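# Lift the mug off its peg and set it upright

## Task

Remove the mug from the peg, place it standing on the table with its opening facing up, and release it so that it stays there on its own.

## Robot and tools

Robot: two arms, left_arm and right_arm, each with a five-finger hand (the left hand is the mirror of the right). Bases in the scene frame: left_arm at (-0.015, +0.274, 0) m, right_arm at (+0.044, -0.330, 0) m, both nearly unrotated. Cameras: cam_high (on a stand behind the arms), cam_left_wrist, cam_right_wrist, each 672x504.

Scene frame: origin at table-top height, halfway between the two nominal bases; +z up, +x out over the table, +y toward left_arm. Reported end_effector_position (m) and end_effector_quat_wxyz use this frame and may be off by a few cm.

Hand point: a point fixed to the palm, about 0.15 m out from the wrist face. Its +z runs along the straight fingers, +y out of the palm, +x across the palm away from the thumb on the right hand (toward the thumb on the left hand). Straight fingertips reach 0.06 to 0.07 m past the point along +z and sit 0.06 m behind it along -y. A wrist bracket on the little-finger side can strike things. At rest a hand often sits 1 to 5 cm short of its command, mostly low; that alone does not mean contact.

One row = 28 numbers, all in [-1, 1], always covering both arms: left_arm dx, dy, dz, rx, ry, rz; then left hand grasp numbers a, b, c; then exactly 0, 0, 0; then left force_limit, speed; then the same 14 for right_arm. dx, dy, dz, rx, ry, rz are offsets, not poses: they are measured from that arm's Hand target as it stood when the action or move began, along scene-frame axes, with 1.0 = 0.6 m of travel or 180 degrees of turning. rx, ry, rz form one rotation vector, turning about the Hand target's position. Sending six zeros re-requests the current Hand target; repeating a nonzero offset moves further. The controller limits each step's orientation to 40 degrees from the measured one.

Grasp numbers (range -1 to +1, all 0 = hand fully open): a curls index and middle and bends the thumb; b curls ring and little; c swings the thumb in front of the palm. Use c = 1 to oppose thumb and fingers; then about a = 0.5 to 0.75 closes index/middle toward the palm. Such a grip fits objects roughly 0.035 to 0.065 m thick, or a handle down to about 0.025 m. To keep a hand unchanged or keep holding, resend its previous a, b, c (and its force_limit, speed). force_limit maps -1..+1 to about 0..10 N at the fingertip (0..15 N for the two thumb motors). speed rises linearly from nearly zero at -1 to full at +0.48 and stays full up to +1; use -0.94 or below for a gentle close. To grip harder, raise force_limit and send a more-closed target; to loosen, send a more-open one.

Tools:
- execute_actions(actions, cameras): actions is a list of actions; each action is up to 15 rows, one per 1/30 s step; a short action repeats its final row to fill 15 steps. Every row within an action counts from the action's start pose. Images return only if actions is empty or cameras names them (["all"] for all).
- move(target, speed, blend, blocking, cameras): target is one row or up to 15 rows; every row's offsets count from the same starting Hand targets, not from the previous row. speed is the path's top speed in m/s (0.002 to 4.3, default 0.25; turning limited to twice that in rad/s), one value or one per target. blend (m) rounds corners between listed targets; 0 stops at each. Paths end together, last at least 0.5 s, are cut at 10 s, and do not avoid obstacles or the other arm. Hand numbers of the first target are sent at the start; those of later targets on arrival once things are still. blocking=false returns after about 0.5 s while the move continues.
- wait(seconds 0 to 10, cameras): lets time pass, arms holding.
- stop(cameras): brakes a running move.
- zoom_image(camera, region [x0, y0, x1, y1] in pixels, at most 504 by 504): closer look at the newest image of cam_high, cam_left_wrist or cam_right_wrist.
- show_instructions(): shows the reference pages.
- finished_scene(scene=1): ends the scene for good.

Results: per arm, end_effector_position and quat, Hand target (last commanded pose after clipping; next offsets start here), joint positions, velocities (may be omitted when only noise) and torques (include gravity, so nonzero in free air). Per hand, six values each in order little, ring, middle, index, thumb_bend, thumb_turn: hand_measured (positions), hand_stopped_by (moving, target, force, stalled, fault), hand_load_n (fingertip force, positive when pushed open; a drop to about 0 signals a lost grip), plus hand_force_limit and hand_speed. A move adds a "move:" line: done, off_target, moving, held or fault, with limits such as paced (pose clipped) or held (steps withheld). Unnamed arms there are done. A MOTOR HOT line warns of overheating; at 100 °C the arm goes limp for 30 to 60 s.

Cautions: never let the mug fall or leave it off the table; set it down gently and let go only when it is still. Avoid fast contact, hitting the peg or table hard, and pressing far past a contact. Keep the arms and hands apart, and never close one hand on the other. Route paths around an arm's own base. Don't overload the fingers with hard pulls, twists or swinging the load. Avoid long stretched-out holds that heat motors. Occasional small pushes may nudge loose objects.

Each tool is called as a command line: name --argument value for each argument, lists and objects as JSON in quotes; but a table of rows of numbers goes row by row, as --pt "numbers of a row", without its own name.

Reference images:

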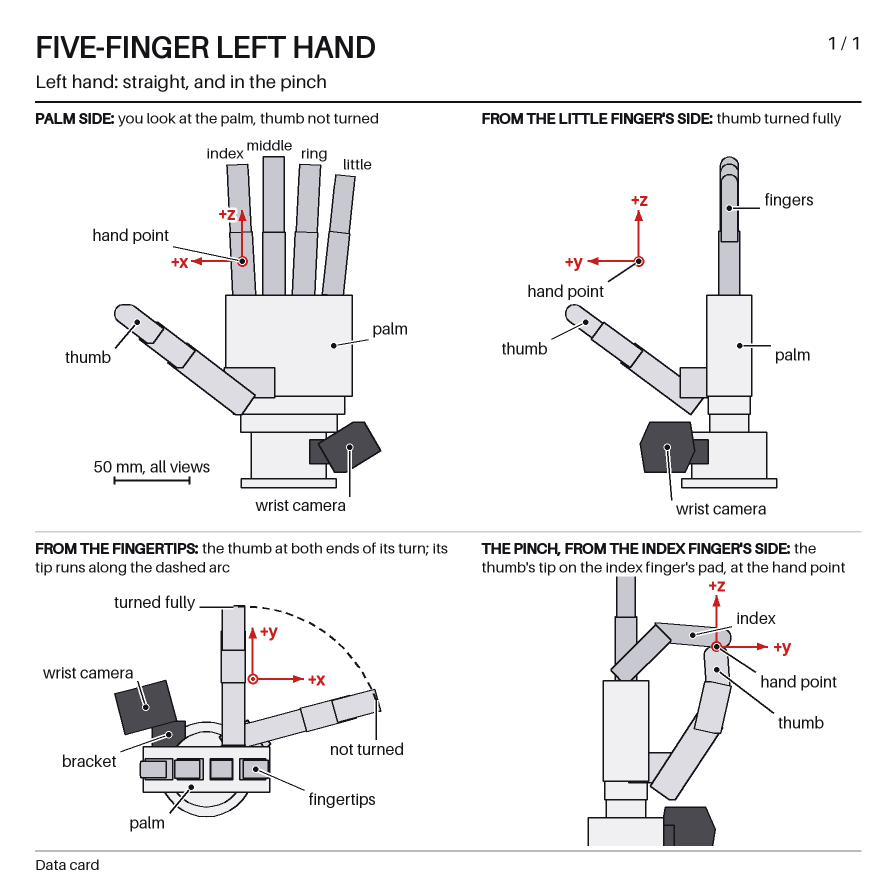

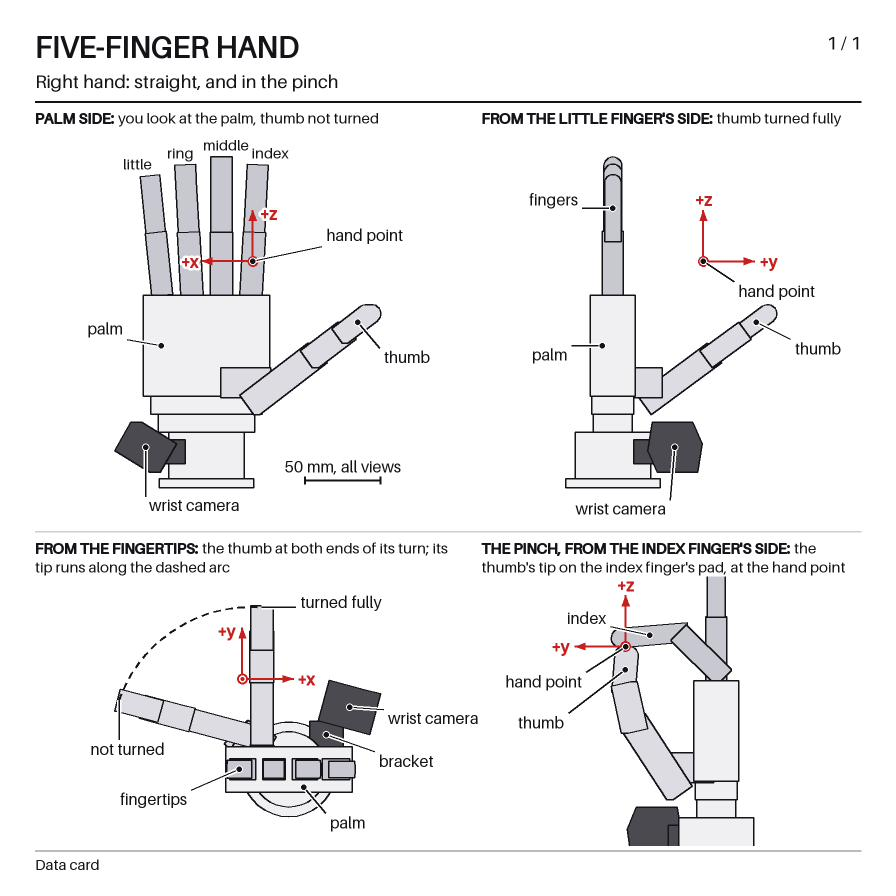

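## Session

execute_actions --actions '[]' --cameras '["all"]'

Scene clock: 0.00 s.
left_arm: end_effector_position=(+0.4711, +0.3575, +0.2403) hand_measured=(+1.000, +1.000, +1.000, +1.000, +1.000, +1.000) hand_load_n=(+0.0, +0.0, +0.0, +0.0, +0.0, +0.0) hand_stopped_by=(target, target, target, target, target, target) hand_force_limit=0.00 hand_speed=-0.80 end_effector_quat_wxyz=(-0.171, +0.984, -0.008, +0.053) | right_arm: end_effector_position=(+0.3474, -0.4888, +0.1261) hand_measured=(+1.000, +1.000, +1.000, +1.000, +1.000, +1.000) hand_load_n=(+0.0, +0.0, +0.0, +0.0, +0.0, +0.0) hand_stopped_by=(target, target, target, target, target, target) hand_force_limit=0.00 hand_speed=-0.80 end_effector_quat_wxyz=(+0.414, -0.402, +0.787, -0.221)
Joint positions: left_arm=[0.184 1.458 1.451 -1.391 -0.318 -1.354] | right_arm=[-0.933 1.008 0.545 -0.375 -0.717 -0.022]
Joint velocities: within noise
Joint torques (N m): no reading
Motor temperatures (°C): left_arm=[28 27 23 24 27 24] | right_arm=[23 23 26 26 26 25]
Heat: left arm: hottest waist 28 °C; right arm: hottest elbow 26 °C.
Hand target: left_arm +0.4785, +0.3588, +0.2562; -0.175, +0.982, -0.005, +0.071 | right_arm +0.3517, -0.4948, +0.1341; +0.415, -0.404, +0.782, -0.229

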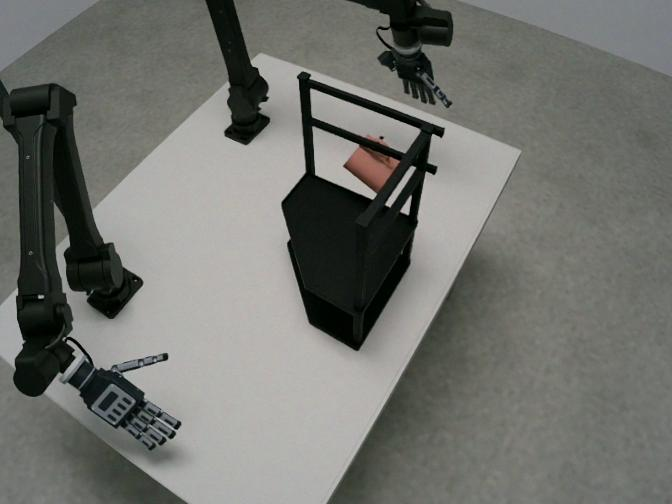

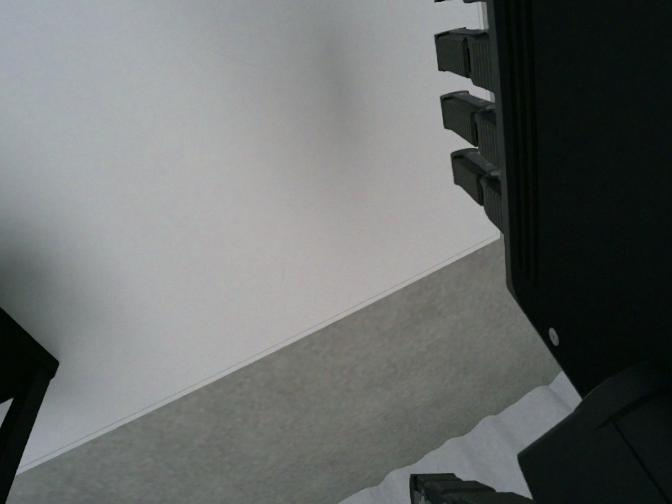

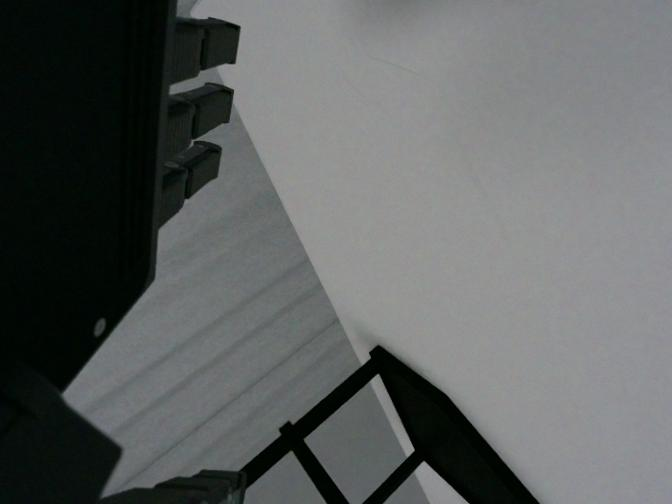

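zoom_image --camera "cam_high" --region '[260, 50, 460, 200]'

zoom_image --camera "cam_high" --region '[200, 20, 540, 360]'

Scaled by 2.520 from the camera's 672x504 image, which has a finer 960x720 frame.

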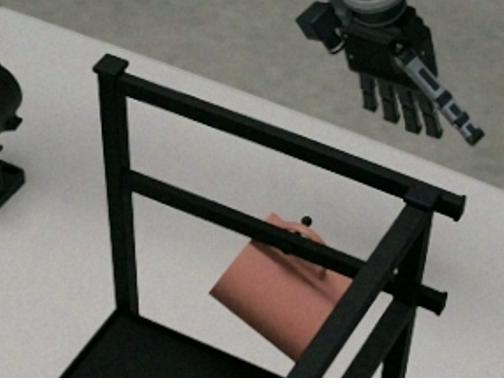

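Scaled by 1.482 from the camera's 672x504 image, which has a finer 960x720 frame.

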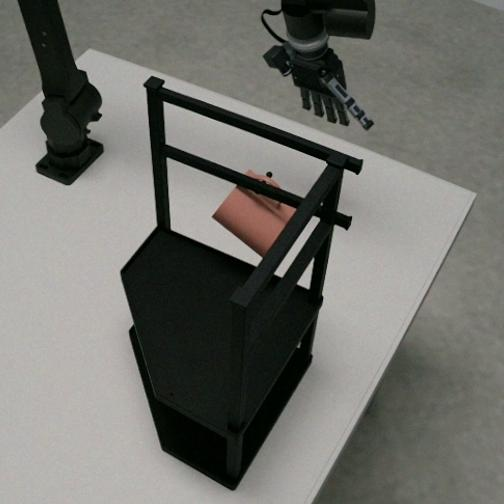

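move --target '[-0.149, -0.107, 0.09, 0.2057, -0.3438, -0.6114, 0,0,0,0,0,0, 0, -0.8, 0,0,0,0,0,0, 0,0,0,0,0,0, 0, -0.8]' --speed 0.4 --cameras '["all"]'

Scene clock: 189.10 s.
left_arm: end_effector_position=(+0.3803, +0.2864, +0.2935) hand_measured=(+1.000, +1.000, +1.000, +1.000, +1.000, +1.000) hand_load_n=(+0.0, -0.5, +0.0, +0.0, +0.0, +0.0) hand_stopped_by=(target, target, target, target, target, target) hand_force_limit=0.00 hand_speed=-0.80 end_effector_quat_wxyz=(+0.256, -0.336, +0.692, -0.585) | right_arm: end_effector_position=(+0.3474, -0.4888, +0.1261) hand_measured=(+1.000, +1.000, +1.000, +1.000, +1.000, +1.000) hand_load_n=(+0.0, +0.0, +0.0, +0.0, +0.0, +0.0) hand_stopped_by=(target, target, target, target, target, target) hand_force_limit=0.00 hand_speed=-0.80 end_effector_quat_wxyz=(+0.414, -0.402, +0.787, -0.221)
Joint positions: left_arm=[0.515 1.01 0.838 -0.316 1.168 0.415] | right_arm=[-0.933 1.008 0.545 -0.375 -0.717 -0.022]
Joint torques (N m): left_arm=[0.44 -5.48 12.62 0.96 0.64 0.26] | right_arm=[-0.67 -4.31 10.15 1.52 -0.53 0]
Motor temperatures (°C): left_arm=[28 29 33 24 26 24] | right_arm=[23 24 35 26 26 25]
Heat: left arm: hottest elbow 33 °C; right arm: hottest elbow 35 °C.
Hand target: left_arm +0.3891, +0.2946, +0.3102; +0.272, -0.324, +0.694, -0.582 | right_arm +0.3517, -0.4948, +0.1341; +0.415, -0.404, +0.782, -0.229
Off the commanded pose: left_arm 0.021 m, 2 deg | right_arm 0.011 m, 1 deg.
move: off_target (left_arm, right_arm)

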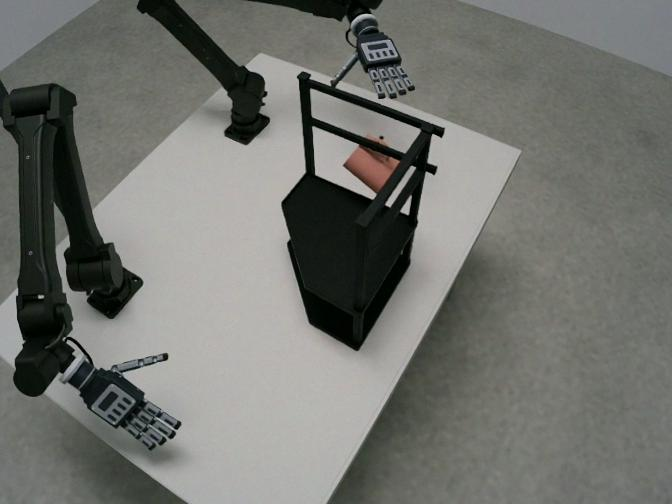

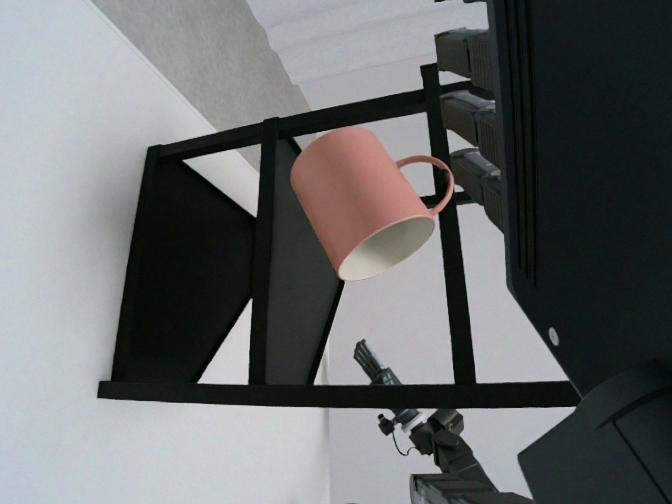

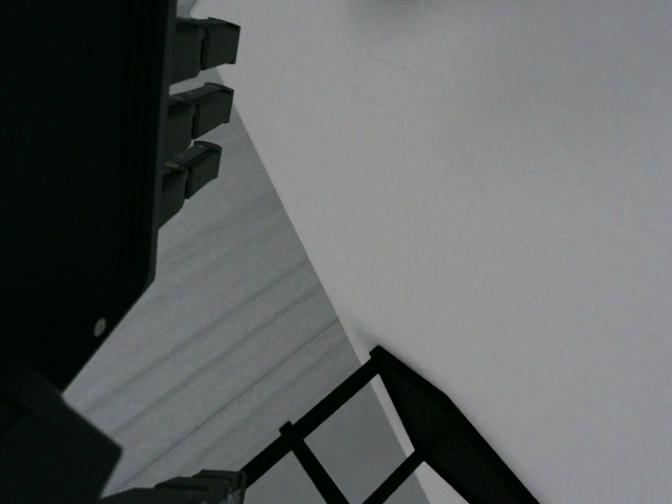

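zoom_image --camera "cam_left_wrist" --region '[250, 60, 520, 320]'

Scaled by 1.867 from the camera's 672x504 image, which has a finer 960x720 frame.

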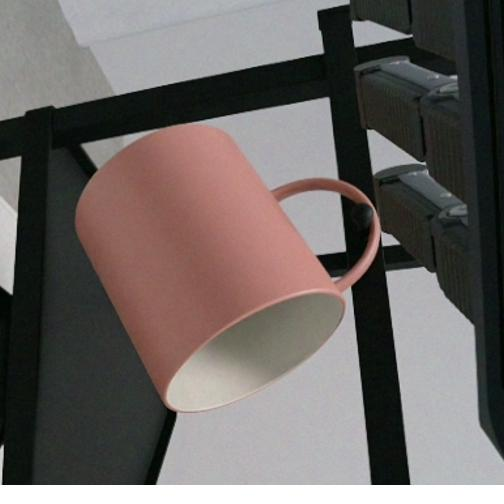

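move --target '[-0.038, -0.148, 0.041, -0.0555, -0.3357, 0.0363, 0.35,0,1,0,0,0, 0, -0.2, 0,0,0,0,0,0, 0,0,0,0,0,0, 0, -0.8]' --speed 0.3 --cameras '["cam_high", "cam_left_wrist"]'

Scene clock: 303.90 s.
left_arm: end_effector_position=(+0.3695, +0.2081, +0.3281) hand_measured=(+1.000, +0.948, +0.450, +0.300, +0.388, -1.000) hand_load_n=(-0.5, +0.0, +0.0, +0.0, +0.0, +0.0) hand_stopped_by=(target, target, target, target, target, target) hand_force_limit=0.00 hand_speed=-0.20 end_effector_quat_wxyz=(+0.578, -0.116, +0.460, -0.664) | right_arm: end_effector_position=(+0.3474, -0.4888, +0.1261) hand_measured=(+1.000, +1.000, +1.000, +1.000, +1.000, +1.000) hand_load_n=(+0.0, +0.0, -0.5, +0.0, +0.0, -0.5) hand_stopped_by=(target, target, target, target, target, target) hand_force_limit=0.00 hand_speed=-0.80 end_effector_quat_wxyz=(+0.414, -0.402, +0.787, -0.221)
Joint positions: left_arm=[0.225 1.078 0.294 1.553 0.658 -0.066] | right_arm=[-0.933 1.008 0.545 -0.375 -0.717 -0.022]
Joint torques (N m): left_arm=[-0.85 -5.01 6.79 1.5 -0.56 0.29] | right_arm=[-0.73 -4.31 10.03 1.44 -0.55 0]
Heat: left arm: hottest elbow 35 °C; right arm: hottest elbow 36 °C.
Hand target: left_arm +0.3663, +0.2058, +0.3348; +0.587, -0.046, +0.394, -0.706 | right_arm +0.3517, -0.4948, +0.1341; +0.415, -0.404, +0.782, -0.229
Off the commanded pose: left_arm 0.008 m, 12 deg | right_arm 0.011 m, 1 deg.
joint sent to its limit (left arm) — joint 4 (wrist pitch), upper limit. The joint targets are off in orientation, not in position.
move: off_target (left_arm, right_arm)
Images, in order (width x height): cam_high 672x504, cam_left_wrist 672x504.

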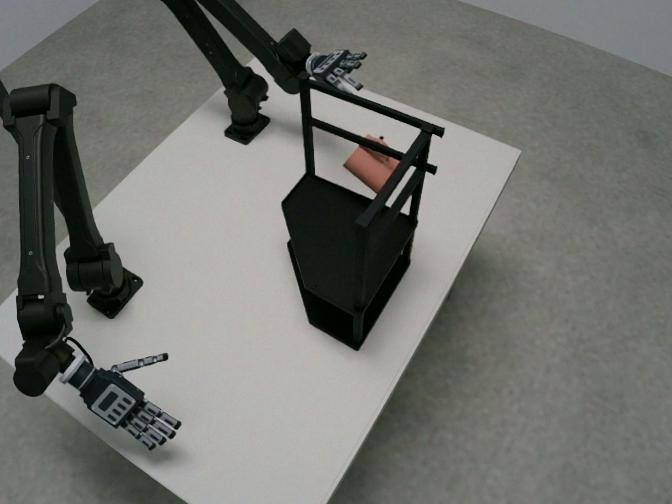

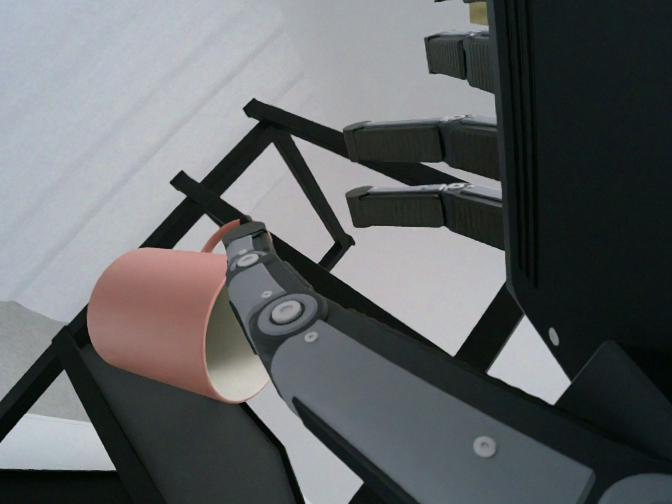

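move --target '[-0.009, -0.056, -0.091, 0.0138, 0.0597, 0.0273, 0.35,0,1,0,0,0, 0, -0.2, 0,0,0,0,0,0, 0,0,0,0,0,0, 0, -0.8]' --speed 0.3 --cameras '["cam_high", "cam_left_wrist"]'

Scene clock: 561.83 s.
left_arm: end_effector_position=(+0.3604, +0.1736, +0.2799) hand_measured=(+1.000, +0.948, +0.450, +0.300, +0.388, -1.000) hand_load_n=(+0.0, +0.0, +0.0, +0.0, +0.0, +0.0) hand_stopped_by=(target, target, target, target, target, target) hand_force_limit=0.00 hand_speed=-0.20 end_effector_quat_wxyz=(+0.570, -0.134, +0.479, -0.654) | right_arm: end_effector_position=(+0.3474, -0.4888, +0.1261) hand_measured=(+1.000, +1.000, +1.000, +1.000, +1.000, +1.000) hand_load_n=(+0.0, +0.0, +0.0, +0.0, +0.0, +0.0) hand_stopped_by=(target, target, target, target, target, target) hand_force_limit=0.00 hand_speed=-0.80 end_effector_quat_wxyz=(+0.414, -0.402, +0.787, -0.221)
Joint positions: left_arm=[0.069 1.12 0.197 1.553 0.54 0.084] | right_arm=[-0.933 1.008 0.545 -0.375 -0.717 -0.022]
Joint torques (N m): left_arm=[-0.91 -3.08 6.19 1.7 -0.45 0.3] | right_arm=[-0.67 -4.31 10.06 1.47 -0.51 0.03]
Heat: left arm: hottest elbow 29 °C; right arm: hottest elbow 38 °C.
Hand target: left_arm +0.3609, +0.1722, +0.2802; +0.578, -0.116, +0.460, -0.664 | right_arm +0.3517, -0.4948, +0.1341; +0.415, -0.404, +0.782, -0.229
Off the commanded pose: left_arm 0.001 m, 3 deg | right_arm 0.011 m, 1 deg.
joint sent to its limit (left arm) — joint 4 (wrist pitch), upper limit. The joint targets are off in orientation, not in position.
move: off_target (left_arm, right_arm)
Images, in order (width x height): cam_high 672x504, cam_left_wrist 672x504.

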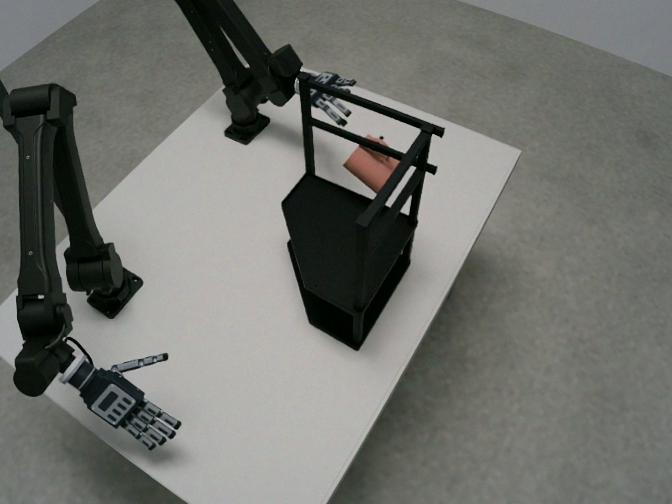

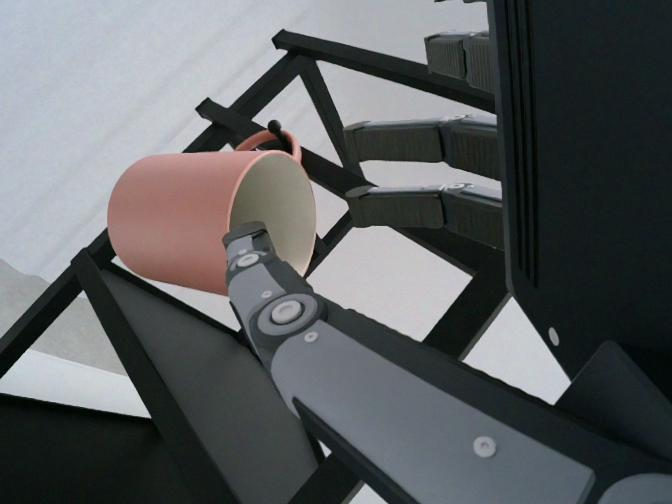

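zoom_image --camera "cam_left_wrist" --region '[90, 90, 420, 340]'

Scaled by 1.527 from the camera's 672x504 image, which has a finer 960x720 frame.

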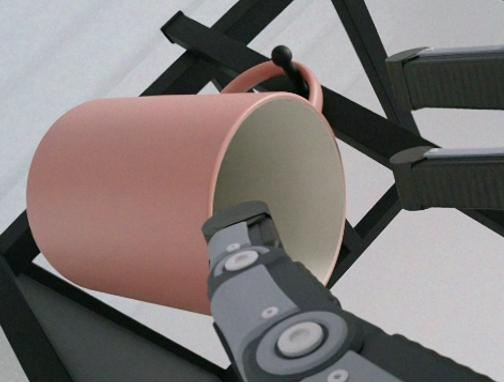

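move --target '[-0.018, 0.021, 0.0, 0.1322, -0.0713, -0.0629, 0.35,0,1,0,0,0, 0, -0.2, 0,0,0,0,0,0, 0,0,0,0,0,0, 0, -0.8]' --speed 0.3 --cameras '["cam_left_wrist"]'

Scene clock: 615.70 s.
left_arm: end_effector_position=(+0.3412, +0.1785, +0.2569) hand_measured=(+1.000, +0.948, +0.450, +0.300, +0.388, -1.000) hand_load_n=(+0.0, +0.0, +0.0, +0.0, +0.0, +0.5) hand_stopped_by=(target, target, target, target, target, target) hand_force_limit=0.00 hand_speed=-0.20 end_effector_quat_wxyz=(+0.544, +0.070, +0.590, -0.592) | right_arm: end_effector_position=(+0.3474, -0.4888, +0.1261) hand_measured=(+1.000, +1.000, +1.000, +1.000, +1.000, +1.000) hand_load_n=(+0.0, +0.0, +0.0, +0.0, +0.0, +0.0) hand_stopped_by=(target, target, target, target, target, target) hand_force_limit=0.00 hand_speed=-0.80 end_effector_quat_wxyz=(+0.414, -0.402, +0.787, -0.221)
Joint positions: left_arm=[0.261 1.113 0.259 1.553 1.096 0.22] | right_arm=[-0.933 1.008 0.545 -0.375 -0.717 -0.022]
Joint torques (N m): left_arm=[0.56 -5.07 9.46 1.42 -0.37 0.31] | right_arm=[-0.44 -4.31 10.02 1.5 -0.51 0.01]
Heat: left arm: hottest elbow 29 °C; right arm: hottest elbow 38 °C.
Hand target: left_arm +0.3501, +0.1849, +0.2802; +0.569, +0.125, +0.529, -0.617 | right_arm +0.3517, -0.4948, +0.1341; +0.415, -0.404, +0.782, -0.229
Off the commanded pose: left_arm 0.026 m, 10 deg | right_arm 0.011 m, 1 deg.
joint sent to its limit (left arm) — joint 4 (wrist pitch), upper limit. The joint targets are off in orientation, not in position.
move: off_target (left_arm, right_arm)
Images, in order (width x height): cam_left_wrist 672x504.

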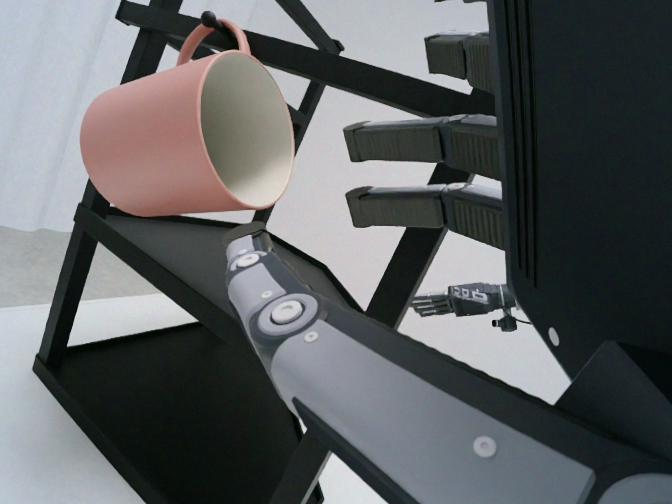

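move --target '[0.09, 0.011, -0.008, 0, 0, 0, 0.35,0,1,0,0,0, 0, -0.2, 0,0,0,0,0,0, 0,0,0,0,0,0, 0, -0.8]' --speed 0.15 --cameras '["cam_left_wrist"]'

Scene clock: 633.60 s.
left_arm: end_effector_position=(+0.3926, +0.1915, +0.2606) hand_measured=(+1.000, +0.948, +0.450, +0.300, +0.388, -1.000) hand_load_n=(+0.0, +0.0, +0.0, +0.0, +0.0, +0.0) hand_stopped_by=(target, target, target, target, target, target) hand_force_limit=0.00 hand_speed=-0.20 end_effector_quat_wxyz=(+0.552, +0.077, +0.592, -0.583) | right_arm: end_effector_position=(+0.3474, -0.4888, +0.1261) hand_measured=(+1.000, +1.000, +1.000, +1.000, +1.000, +1.000) hand_load_n=(+0.0, +0.0, +0.0, +0.0, +0.0, +0.0) hand_stopped_by=(target, target, target, target, target, target) hand_force_limit=0.00 hand_speed=-0.80 end_effector_quat_wxyz=(+0.414, -0.402, +0.787, -0.221)
Joint positions: left_arm=[0.256 1.265 0.386 1.556 1.093 0.269] | right_arm=[-0.933 1.008 0.545 -0.375 -0.717 -0.022]
Joint torques (N m): left_arm=[-0.97 -5.36 9.25 1.35 -0.57 0.32] | right_arm=[-0.67 -4.31 10.04 1.52 -0.53 0.01]
Heat: left arm: hottest elbow 30 °C; right arm: hottest elbow 38 °C.
Hand target: left_arm +0.4042, +0.1915, +0.2755; +0.569, +0.125, +0.529, -0.617 | right_arm +0.3517, -0.4948, +0.1341; +0.415, -0.404, +0.782, -0.229
Off the commanded pose: left_arm 0.019 m, 10 deg | right_arm 0.011 m, 1 deg.
joint sent to its limit (left arm) — joint 4 (wrist pitch), upper limit. The joint targets are off in orientation, not in position.
move: off_target (left_arm, right_arm)
Images, in order (width x height): cam_left_wrist 672x504.

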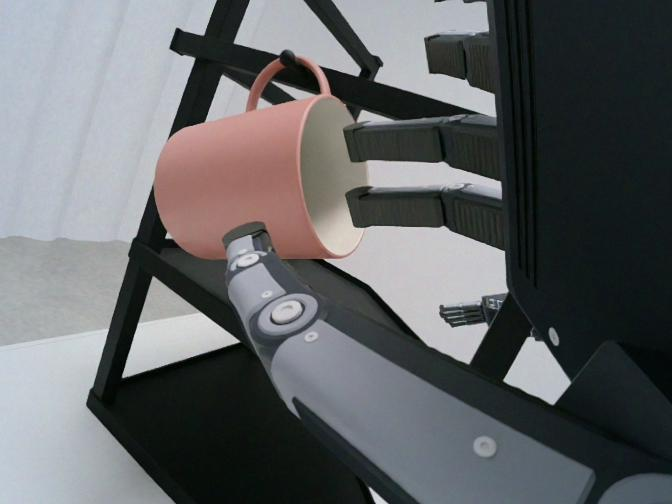

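move --target '[0.05, -0.02, -0.027, 0, 0, 0, 0.35,0,1,0,0,0, 0, -0.2, 0,0,0,0,0,0, 0,0,0,0,0,0, 0, -0.8]' --speed 0.12 --cameras '["cam_left_wrist"]'

Scene clock: 654.20 s.
left_arm: end_effector_position=(+0.4223, +0.1804, +0.2455) hand_measured=(+1.000, +0.948, +0.450, +0.300, +0.388, -1.000) hand_load_n=(-0.5, +0.0, +0.0, +0.0, +0.0, +0.0) hand_stopped_by=(target, target, target, target, target, target) hand_force_limit=0.00 hand_speed=-0.20 end_effector_quat_wxyz=(+0.548, +0.083, +0.594, -0.583) | right_arm: end_effector_position=(+0.3474, -0.4888, +0.1261) hand_measured=(+1.000, +1.000, +1.000, +1.000, +1.000, +1.000) hand_load_n=(+0.0, +0.0, +0.0, +0.0, +0.0, +0.0) hand_stopped_by=(target, target, target, target, target, target) hand_force_limit=0.00 hand_speed=-0.80 end_effector_quat_wxyz=(+0.414, -0.402, +0.787, -0.221)
Joint positions: left_arm=[0.2 1.379 0.442 1.556 1.063 0.338] | right_arm=[-0.933 1.008 0.545 -0.375 -0.717 -0.022]
Joint torques (N m): left_arm=[-0.97 -7 8.87 1.42 -0.58 0.31] | right_arm=[-0.85 -4.42 10.04 1.46 -0.54 0.01]
Heat: left arm: hottest elbow 31 °C; right arm: hottest elbow 38 °C.
Hand target: left_arm +0.4341, +0.1794, +0.2592; +0.569, +0.125, +0.529, -0.617 | right_arm +0.3517, -0.4948, +0.1341; +0.415, -0.404, +0.782, -0.229
Off the commanded pose: left_arm 0.018 m, 10 deg | right_arm 0.011 m, 1 deg.
joint sent to its limit (left arm) — joint 4 (wrist pitch), upper limit. The joint targets are off in orientation, not in position.
move: off_target (left_arm, right_arm)
Images, in order (width x height): cam_left_wrist 672x504.

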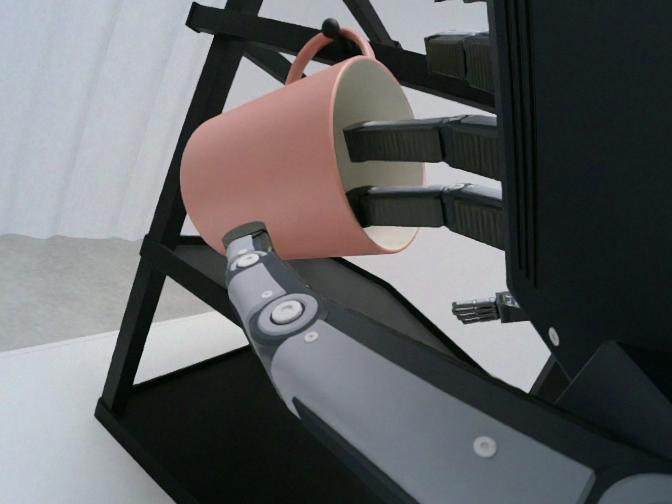

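zoom_image --camera "cam_left_wrist" --region '[170, 10, 520, 330]'

Scaled by 1.440 from the camera's 672x504 image, which has a finer 960x720 frame.

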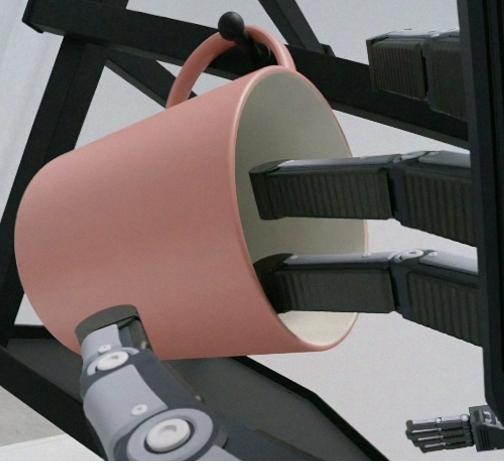

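move --target '[0.0395, 0.0063, 0.0018, 0, 0, 0, 0.35,0,1,0,0,0, 0, -0.2, 0,0,0,0,0,0, 0,0,0,0,0,0, 0, -0.8]' --speed 0.1 --cameras '["cam_left_wrist", "cam_high"]'

zoom_image --camera "cam_left_wrist" --region '[170, 10, 520, 330]'

Scene clock: 667.90 s.
left_arm: end_effector_position=(+0.4461, +0.1846, +0.2471) hand_measured=(+1.000, +0.948, +0.450, +0.300, +0.388, -1.000) hand_load_n=(+0.0, +0.0, +0.0, +0.0, +0.0, +0.0) hand_stopped_by=(target, target, target, target, target, target) hand_force_limit=0.00 hand_speed=-0.20 end_effector_quat_wxyz=(+0.549, +0.085, +0.592, -0.583) | right_arm: end_effector_position=(+0.3474, -0.4888, +0.1261) hand_measured=(+1.000, +1.000, +1.000, +1.000, +1.000, +1.000) hand_load_n=(+0.0, +0.0, +0.0, +0.0, -0.5, +0.0) hand_stopped_by=(target, target, target, target, target, target) hand_force_limit=0.00 hand_speed=-0.80 end_effector_quat_wxyz=(+0.414, -0.402, +0.787, -0.221)
Joint positions: left_arm=[0.2 1.439 0.506 1.556 1.063 0.338] | right_arm=[-0.933 1.008 0.545 -0.375 -0.717 -0.022]
Joint torques (N m): left_arm=[-0.97 -7.88 8.94 1.42 -0.55 0.27] | right_arm=[-0.62 -4.48 10.1 1.48 -0.52 0]
Heat: left arm: hottest elbow 31 °C; right arm: hottest elbow 38 °C.
Hand target: left_arm +0.4578, +0.1832, +0.2604; +0.569, +0.125, +0.529, -0.617 | right_arm +0.3517, -0.4948, +0.1341; +0.415, -0.404, +0.782, -0.229
Off the commanded pose: left_arm 0.018 m, 10 deg | right_arm 0.011 m, 1 deg.
joint sent to its limit (left arm) — joint 4 (wrist pitch), upper limit. The joint targets are off in orientation, not in position.
move: off_target (left_arm, right_arm)
Images, in order (width x height): cam_high 672x504, cam_left_wrist 672x504.

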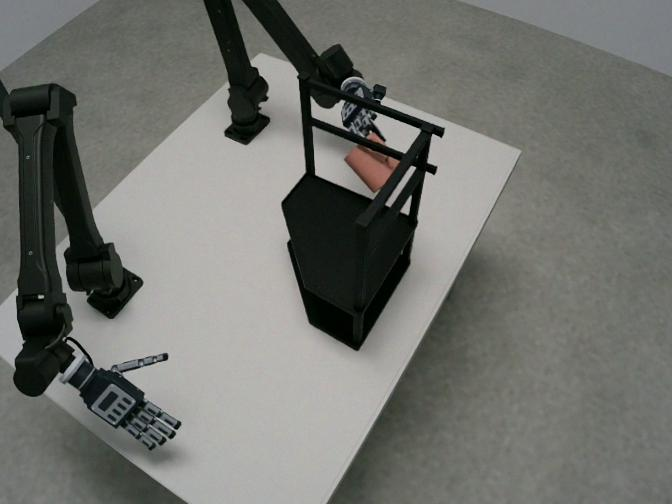

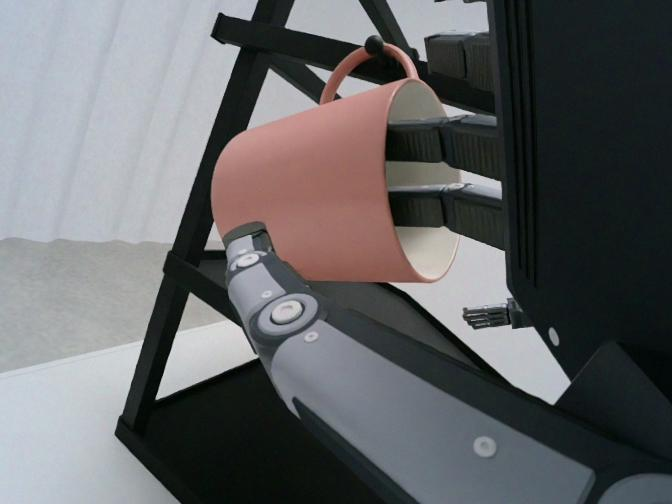

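Scaled by 1.440 from the camera's 672x504 image, which has a finer 960x720 frame.

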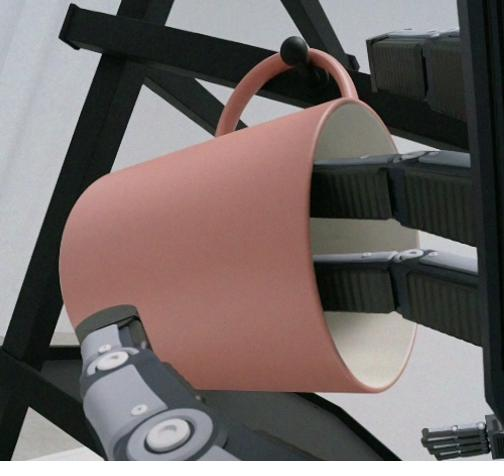

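move --target '[0, 0, 0, 0, 0, 0, 0.75,0,1,0,0,0, 0, -0.85, 0,0,0,0,0,0, 0,0,0,0,0,0, 0, -0.8]' --speed 0.1 --cameras '["cam_left_wrist", "cam_high"]'

zoom_image --camera "cam_left_wrist" --region '[170, 10, 520, 330]'

Scene clock: 681.40 s.
left_arm: end_effector_position=(+0.4494, +0.1793, +0.2567) hand_measured=(+1.000, +0.888, -0.020, -0.170, +0.144, -1.000) hand_load_n=(+0.0, +0.0, +7.5, +8.0, +7.0, -0.5) hand_stopped_by=(target, target, force, force, force, target) hand_force_limit=0.00 hand_speed=-0.85 end_effector_quat_wxyz=(+0.555, +0.100, +0.585, -0.583) | right_arm: end_effector_position=(+0.3474, -0.4888, +0.1261) hand_measured=(+1.000, +1.000, +1.000, +1.000, +1.000, +1.000) hand_load_n=(+0.0, +0.0, +0.0, +0.0, +0.0, +0.0) hand_stopped_by=(target, target, target, target, target, target) hand_force_limit=0.00 hand_speed=-0.80 end_effector_quat_wxyz=(+0.414, -0.402, +0.787, -0.221)
Joint positions: left_arm=[0.186 1.439 0.525 1.567 1.062 0.34] | right_arm=[-0.933 1.008 0.545 -0.375 -0.717 -0.022]
Joint torques (N m): left_arm=[0.09 -7.88 7.65 0.99 -0.59 0.26] | right_arm=[-0.73 -4.01 10.06 1.42 -0.53 0]
Heat: left arm: hottest elbow 32 °C; right arm: hottest elbow 38 °C.
Hand target: left_arm +0.4578, +0.1832, +0.2603; +0.569, +0.125, +0.529, -0.617 | right_arm +0.3517, -0.4948, +0.1341; +0.415, -0.404, +0.782, -0.229
Off the commanded pose: left_arm 0.010 m, 8 deg | right_arm 0.011 m, 1 deg.
joint sent to its limit (left arm) — joint 4 (wrist pitch), upper limit. The joint targets are off in orientation, not in position.
move: off_target (left_arm, right_arm)
Images, in order (width x height): cam_high 672x504, cam_left_wrist 672x504.

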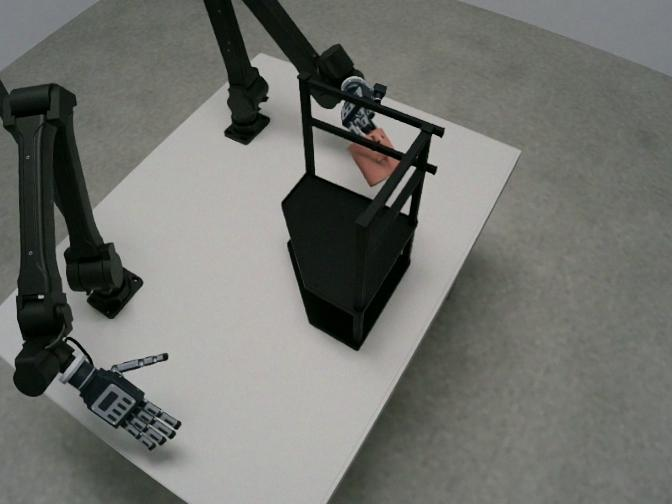

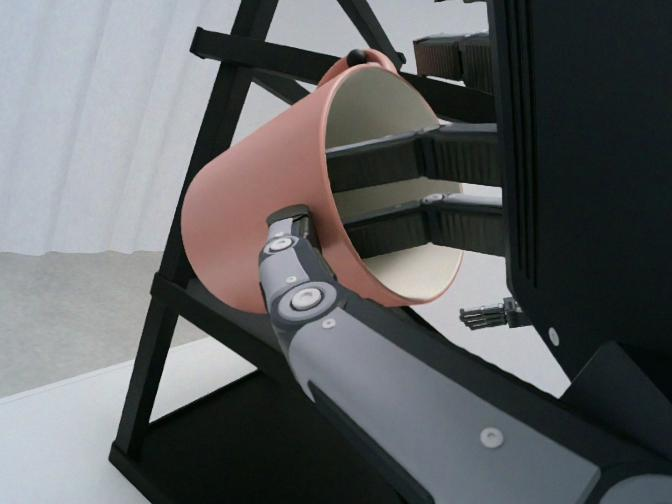

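Scaled by 1.440 from the camera's 672x504 image, which has a finer 960x720 frame.

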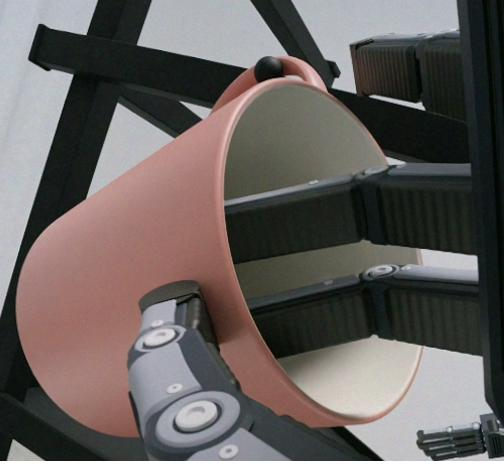

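move --target '[0, 0, 0.045, 0, 0, 0, 0.75,0,1,0,0,0, 0, -0.85, 0,0,0,0,0,0, 0,0,0,0,0,0, 0, -0.8]' --speed 0.06 --cameras '["cam_left_wrist", "cam_high"]'

zoom_image --camera "cam_left_wrist" --region '[170, 10, 520, 330]'

zoom_image --camera "cam_high" --region '[290, 50, 490, 200]'

Scene clock: 705.03 s.
left_arm: end_effector_position=(+0.4472, +0.1776, +0.2594) hand_measured=(+1.000, +0.888, -0.020, -0.170, +0.144, -1.000) hand_load_n=(+0.0, +0.0, +5.0, +6.5, +3.5, +0.0) hand_stopped_by=(target, target, force, force, force, target) hand_force_limit=0.00 hand_speed=-0.85 end_effector_quat_wxyz=(+0.547, +0.093, +0.585, -0.592) | right_arm: end_effector_position=(+0.3474, -0.4888, +0.1261) hand_measured=(+1.000, +1.000, +1.000, +1.000, +1.000, +1.000) hand_load_n=(+0.0, +0.0, +0.0, +0.0, +0.0, -0.5) hand_stopped_by=(target, target, target, target, target, target) hand_force_limit=0.00 hand_speed=-0.80 end_effector_quat_wxyz=(+0.414, -0.402, +0.787, -0.221)
Joint positions: left_arm=[0.186 1.432 0.527 1.567 1.063 0.305] | right_arm=[-0.933 1.008 0.545 -0.375 -0.717 -0.022]
Joint torques (N m): left_arm=[0.32 -10.58 9.72 0.96 -0.68 0] | right_arm=[-0.79 -4.54 10 1.47 -0.54 0]
Heat: left arm: hottest elbow 31 °C; right arm: hottest elbow 38 °C.
Hand target: left_arm +0.4577, +0.1832, +0.2873; +0.569, +0.125, +0.529, -0.617 | right_arm +0.3517, -0.4948, +0.1341; +0.415, -0.404, +0.782, -0.229
Off the commanded pose: left_arm 0.030 m, 8 deg | right_arm 0.011 m, 1 deg.
joint sent to its limit (left arm) — joint 4 (wrist pitch), upper limit. The joint targets are off in orientation, not in position.
move: off_target (left_arm, right_arm)
Images, in order (width x height): cam_high 672x504, cam_left_wrist 672x504.

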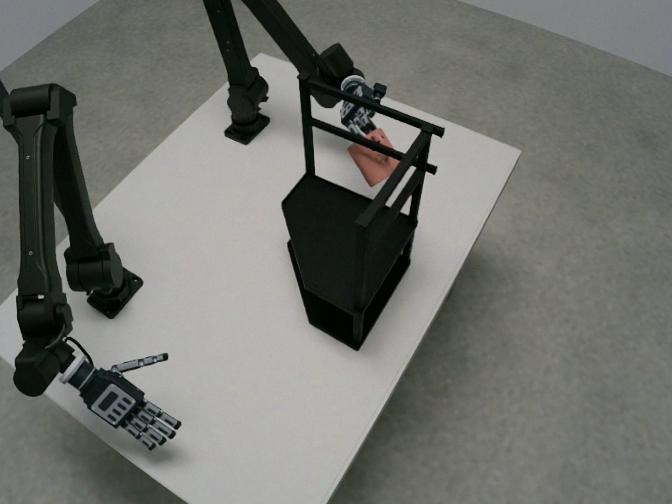

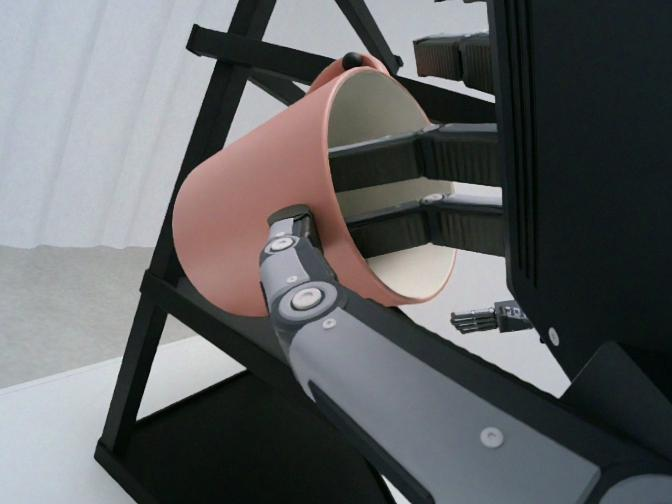

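Scaled by 1.440 from the camera's 672x504 image, which has a finer 960x720 frame.

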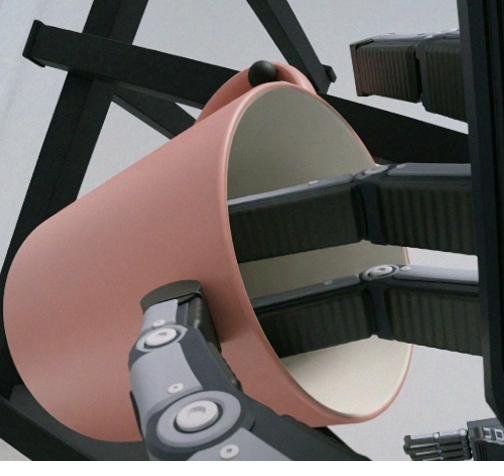

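Scaled by 2.520 from the camera's 672x504 image, which has a finer 960x720 frame.

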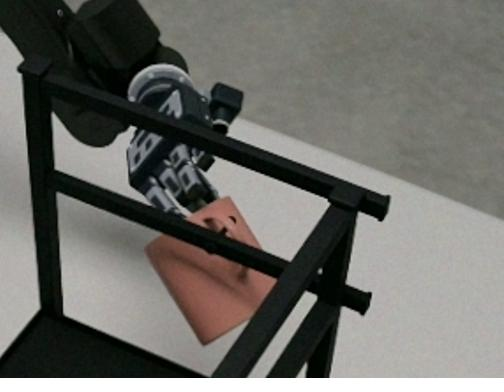

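move --target '[0, 0, 0.02, 0, 0, 0, 0.75,0,1,0,0,0, 0, -0.85, 0,0,0,0,0,0, 0,0,0,0,0,0, 0, -0.8]' --speed 0.06 --cameras '["cam_left_wrist", "cam_high"]'

zoom_image --camera "cam_left_wrist" --region '[170, 10, 520, 330]'

Scene clock: 712.27 s.
left_arm: end_effector_position=(+0.4464, +0.1764, +0.2646) hand_measured=(+1.000, +0.888, -0.020, -0.170, +0.142, -1.000) hand_load_n=(+0.0, +0.0, +3.0, +3.0, +2.0, +0.0) hand_stopped_by=(target, target, force, force, force, target) hand_force_limit=0.00 hand_speed=-0.85 end_effector_quat_wxyz=(+0.541, +0.089, +0.583, -0.599) | right_arm: end_effector_position=(+0.3474, -0.4888, +0.1261) hand_measured=(+1.000, +1.000, +1.000, +1.000, +1.000, +1.000) hand_load_n=(+0.0, +0.0, +0.0, +0.0, +0.0, +0.0) hand_stopped_by=(target, target, target, target, target, target) hand_force_limit=0.00 hand_speed=-0.80 end_effector_quat_wxyz=(+0.414, -0.402, +0.787, -0.221)
Joint positions: left_arm=[0.186 1.424 0.534 1.567 1.063 0.274] | right_arm=[-0.933 1.008 0.545 -0.375 -0.717 -0.022]
Joint torques (N m): left_arm=[0.5 -11.34 10.29 0.95 -0.76 0.07] | right_arm=[-0.62 -4.37 10.02 1.44 -0.55 0.04]
Heat: left arm: hottest elbow 31 °C; right arm: hottest elbow 39 °C.
Hand target: left_arm +0.4578, +0.1831, +0.2993; +0.569, +0.125, +0.529, -0.617 | right_arm +0.3517, -0.4948, +0.1341; +0.415, -0.404, +0.782, -0.229
Off the commanded pose: left_arm 0.037 m, 8 deg | right_arm 0.011 m, 1 deg.
joint sent to its limit (left arm) — joint 4 (wrist pitch), upper limit. The joint targets are off in orientation, not in position.
move: off_target (left_arm, right_arm)
Images, in order (width x height): cam_high 672x504, cam_left_wrist 672x504.

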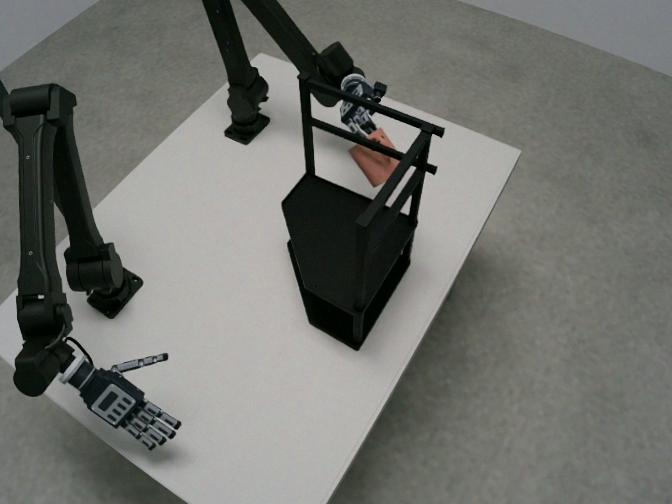

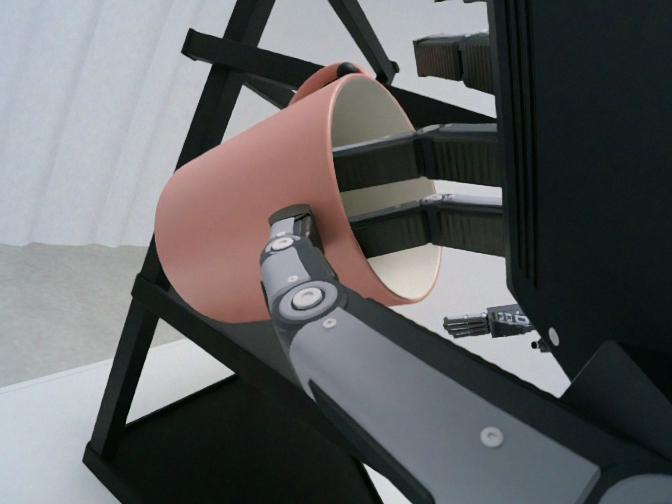

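Scaled by 1.440 from the camera's 672x504 image, which has a finer 960x720 frame.

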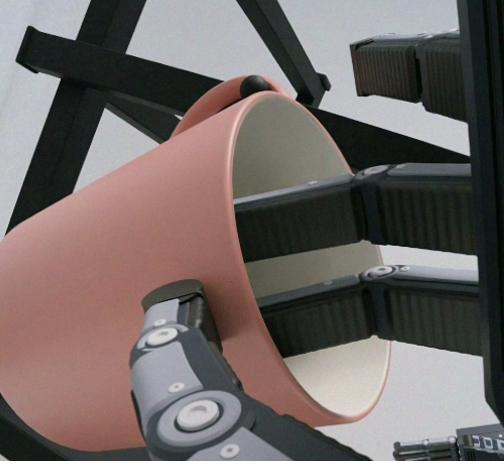

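move --target '[0, 0, 0, 0, 0, 0, 0.82,0,1,0,0,0, 0.5, -0.85, 0,0,0,0,0,0, 0,0,0,0,0,0, 0, -0.8]' --speed 0.06 --cameras '["cam_left_wrist"]'

Scene clock: 718.93 s.
left_arm: end_effector_position=(+0.4458, +0.1763, +0.2693) hand_measured=(+1.000, +0.878, -0.044, -0.192, +0.114, -1.000) hand_load_n=(+0.0, +0.0, +9.0, +10.5, +8.5, -1.0) hand_stopped_by=(target, target, force, force, force, target) hand_force_limit=0.50 hand_speed=-0.85 end_effector_quat_wxyz=(+0.544, +0.093, +0.581, -0.599) | right_arm: end_effector_position=(+0.3474, -0.4888, +0.1261) hand_measured=(+1.000, +1.000, +1.000, +1.000, +1.000, +1.000) hand_load_n=(+0.0, +0.0, +0.0, +0.0, +0.0, +0.0) hand_stopped_by=(target, target, target, target, target, target) hand_force_limit=0.00 hand_speed=-0.80 end_effector_quat_wxyz=(+0.414, -0.402, +0.787, -0.221)
Joint positions: left_arm=[0.186 1.415 0.537 1.567 1.065 0.272] | right_arm=[-0.933 1.008 0.545 -0.375 -0.717 -0.022]
Joint torques (N m): left_arm=[0.5 -10.4 10.14 0.95 -0.88 0.08] | right_arm=[-0.56 -4.37 10.07 1.43 -0.54 -0.01]
Heat: left arm: hottest elbow 32 °C; right arm: hottest elbow 39 °C.
Hand target: left_arm +0.4578, +0.1833, +0.2993; +0.569, +0.125, +0.529, -0.617 | right_arm +0.3517, -0.4948, +0.1341; +0.415, -0.404, +0.782, -0.229
Off the commanded pose: left_arm 0.033 m, 8 deg | right_arm 0.011 m, 1 deg.
joint sent to its limit (left arm) — joint 4 (wrist pitch), upper limit. The joint targets are off in orientation, not in position.
move: off_target (left_arm, right_arm)
Images, in order (width x height): cam_left_wrist 672x504.

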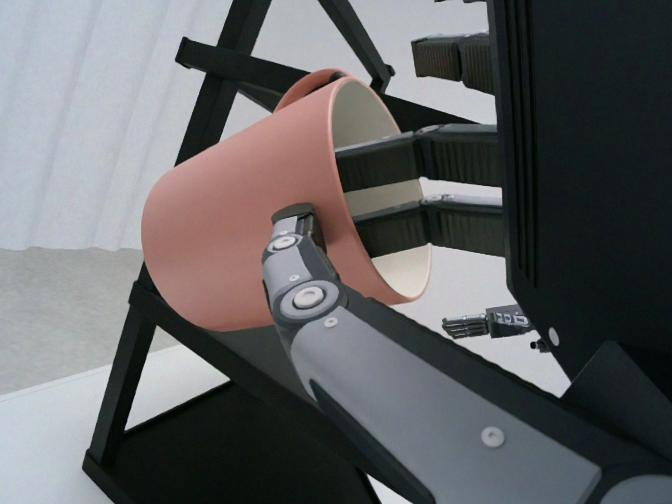

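zoom_image --camera "cam_left_wrist" --region '[240, 40, 480, 220]'

Scaled by 2.100 from the camera's 672x504 image, which has a finer 960x720 frame.

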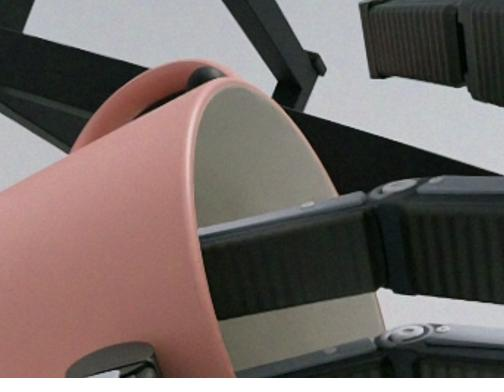

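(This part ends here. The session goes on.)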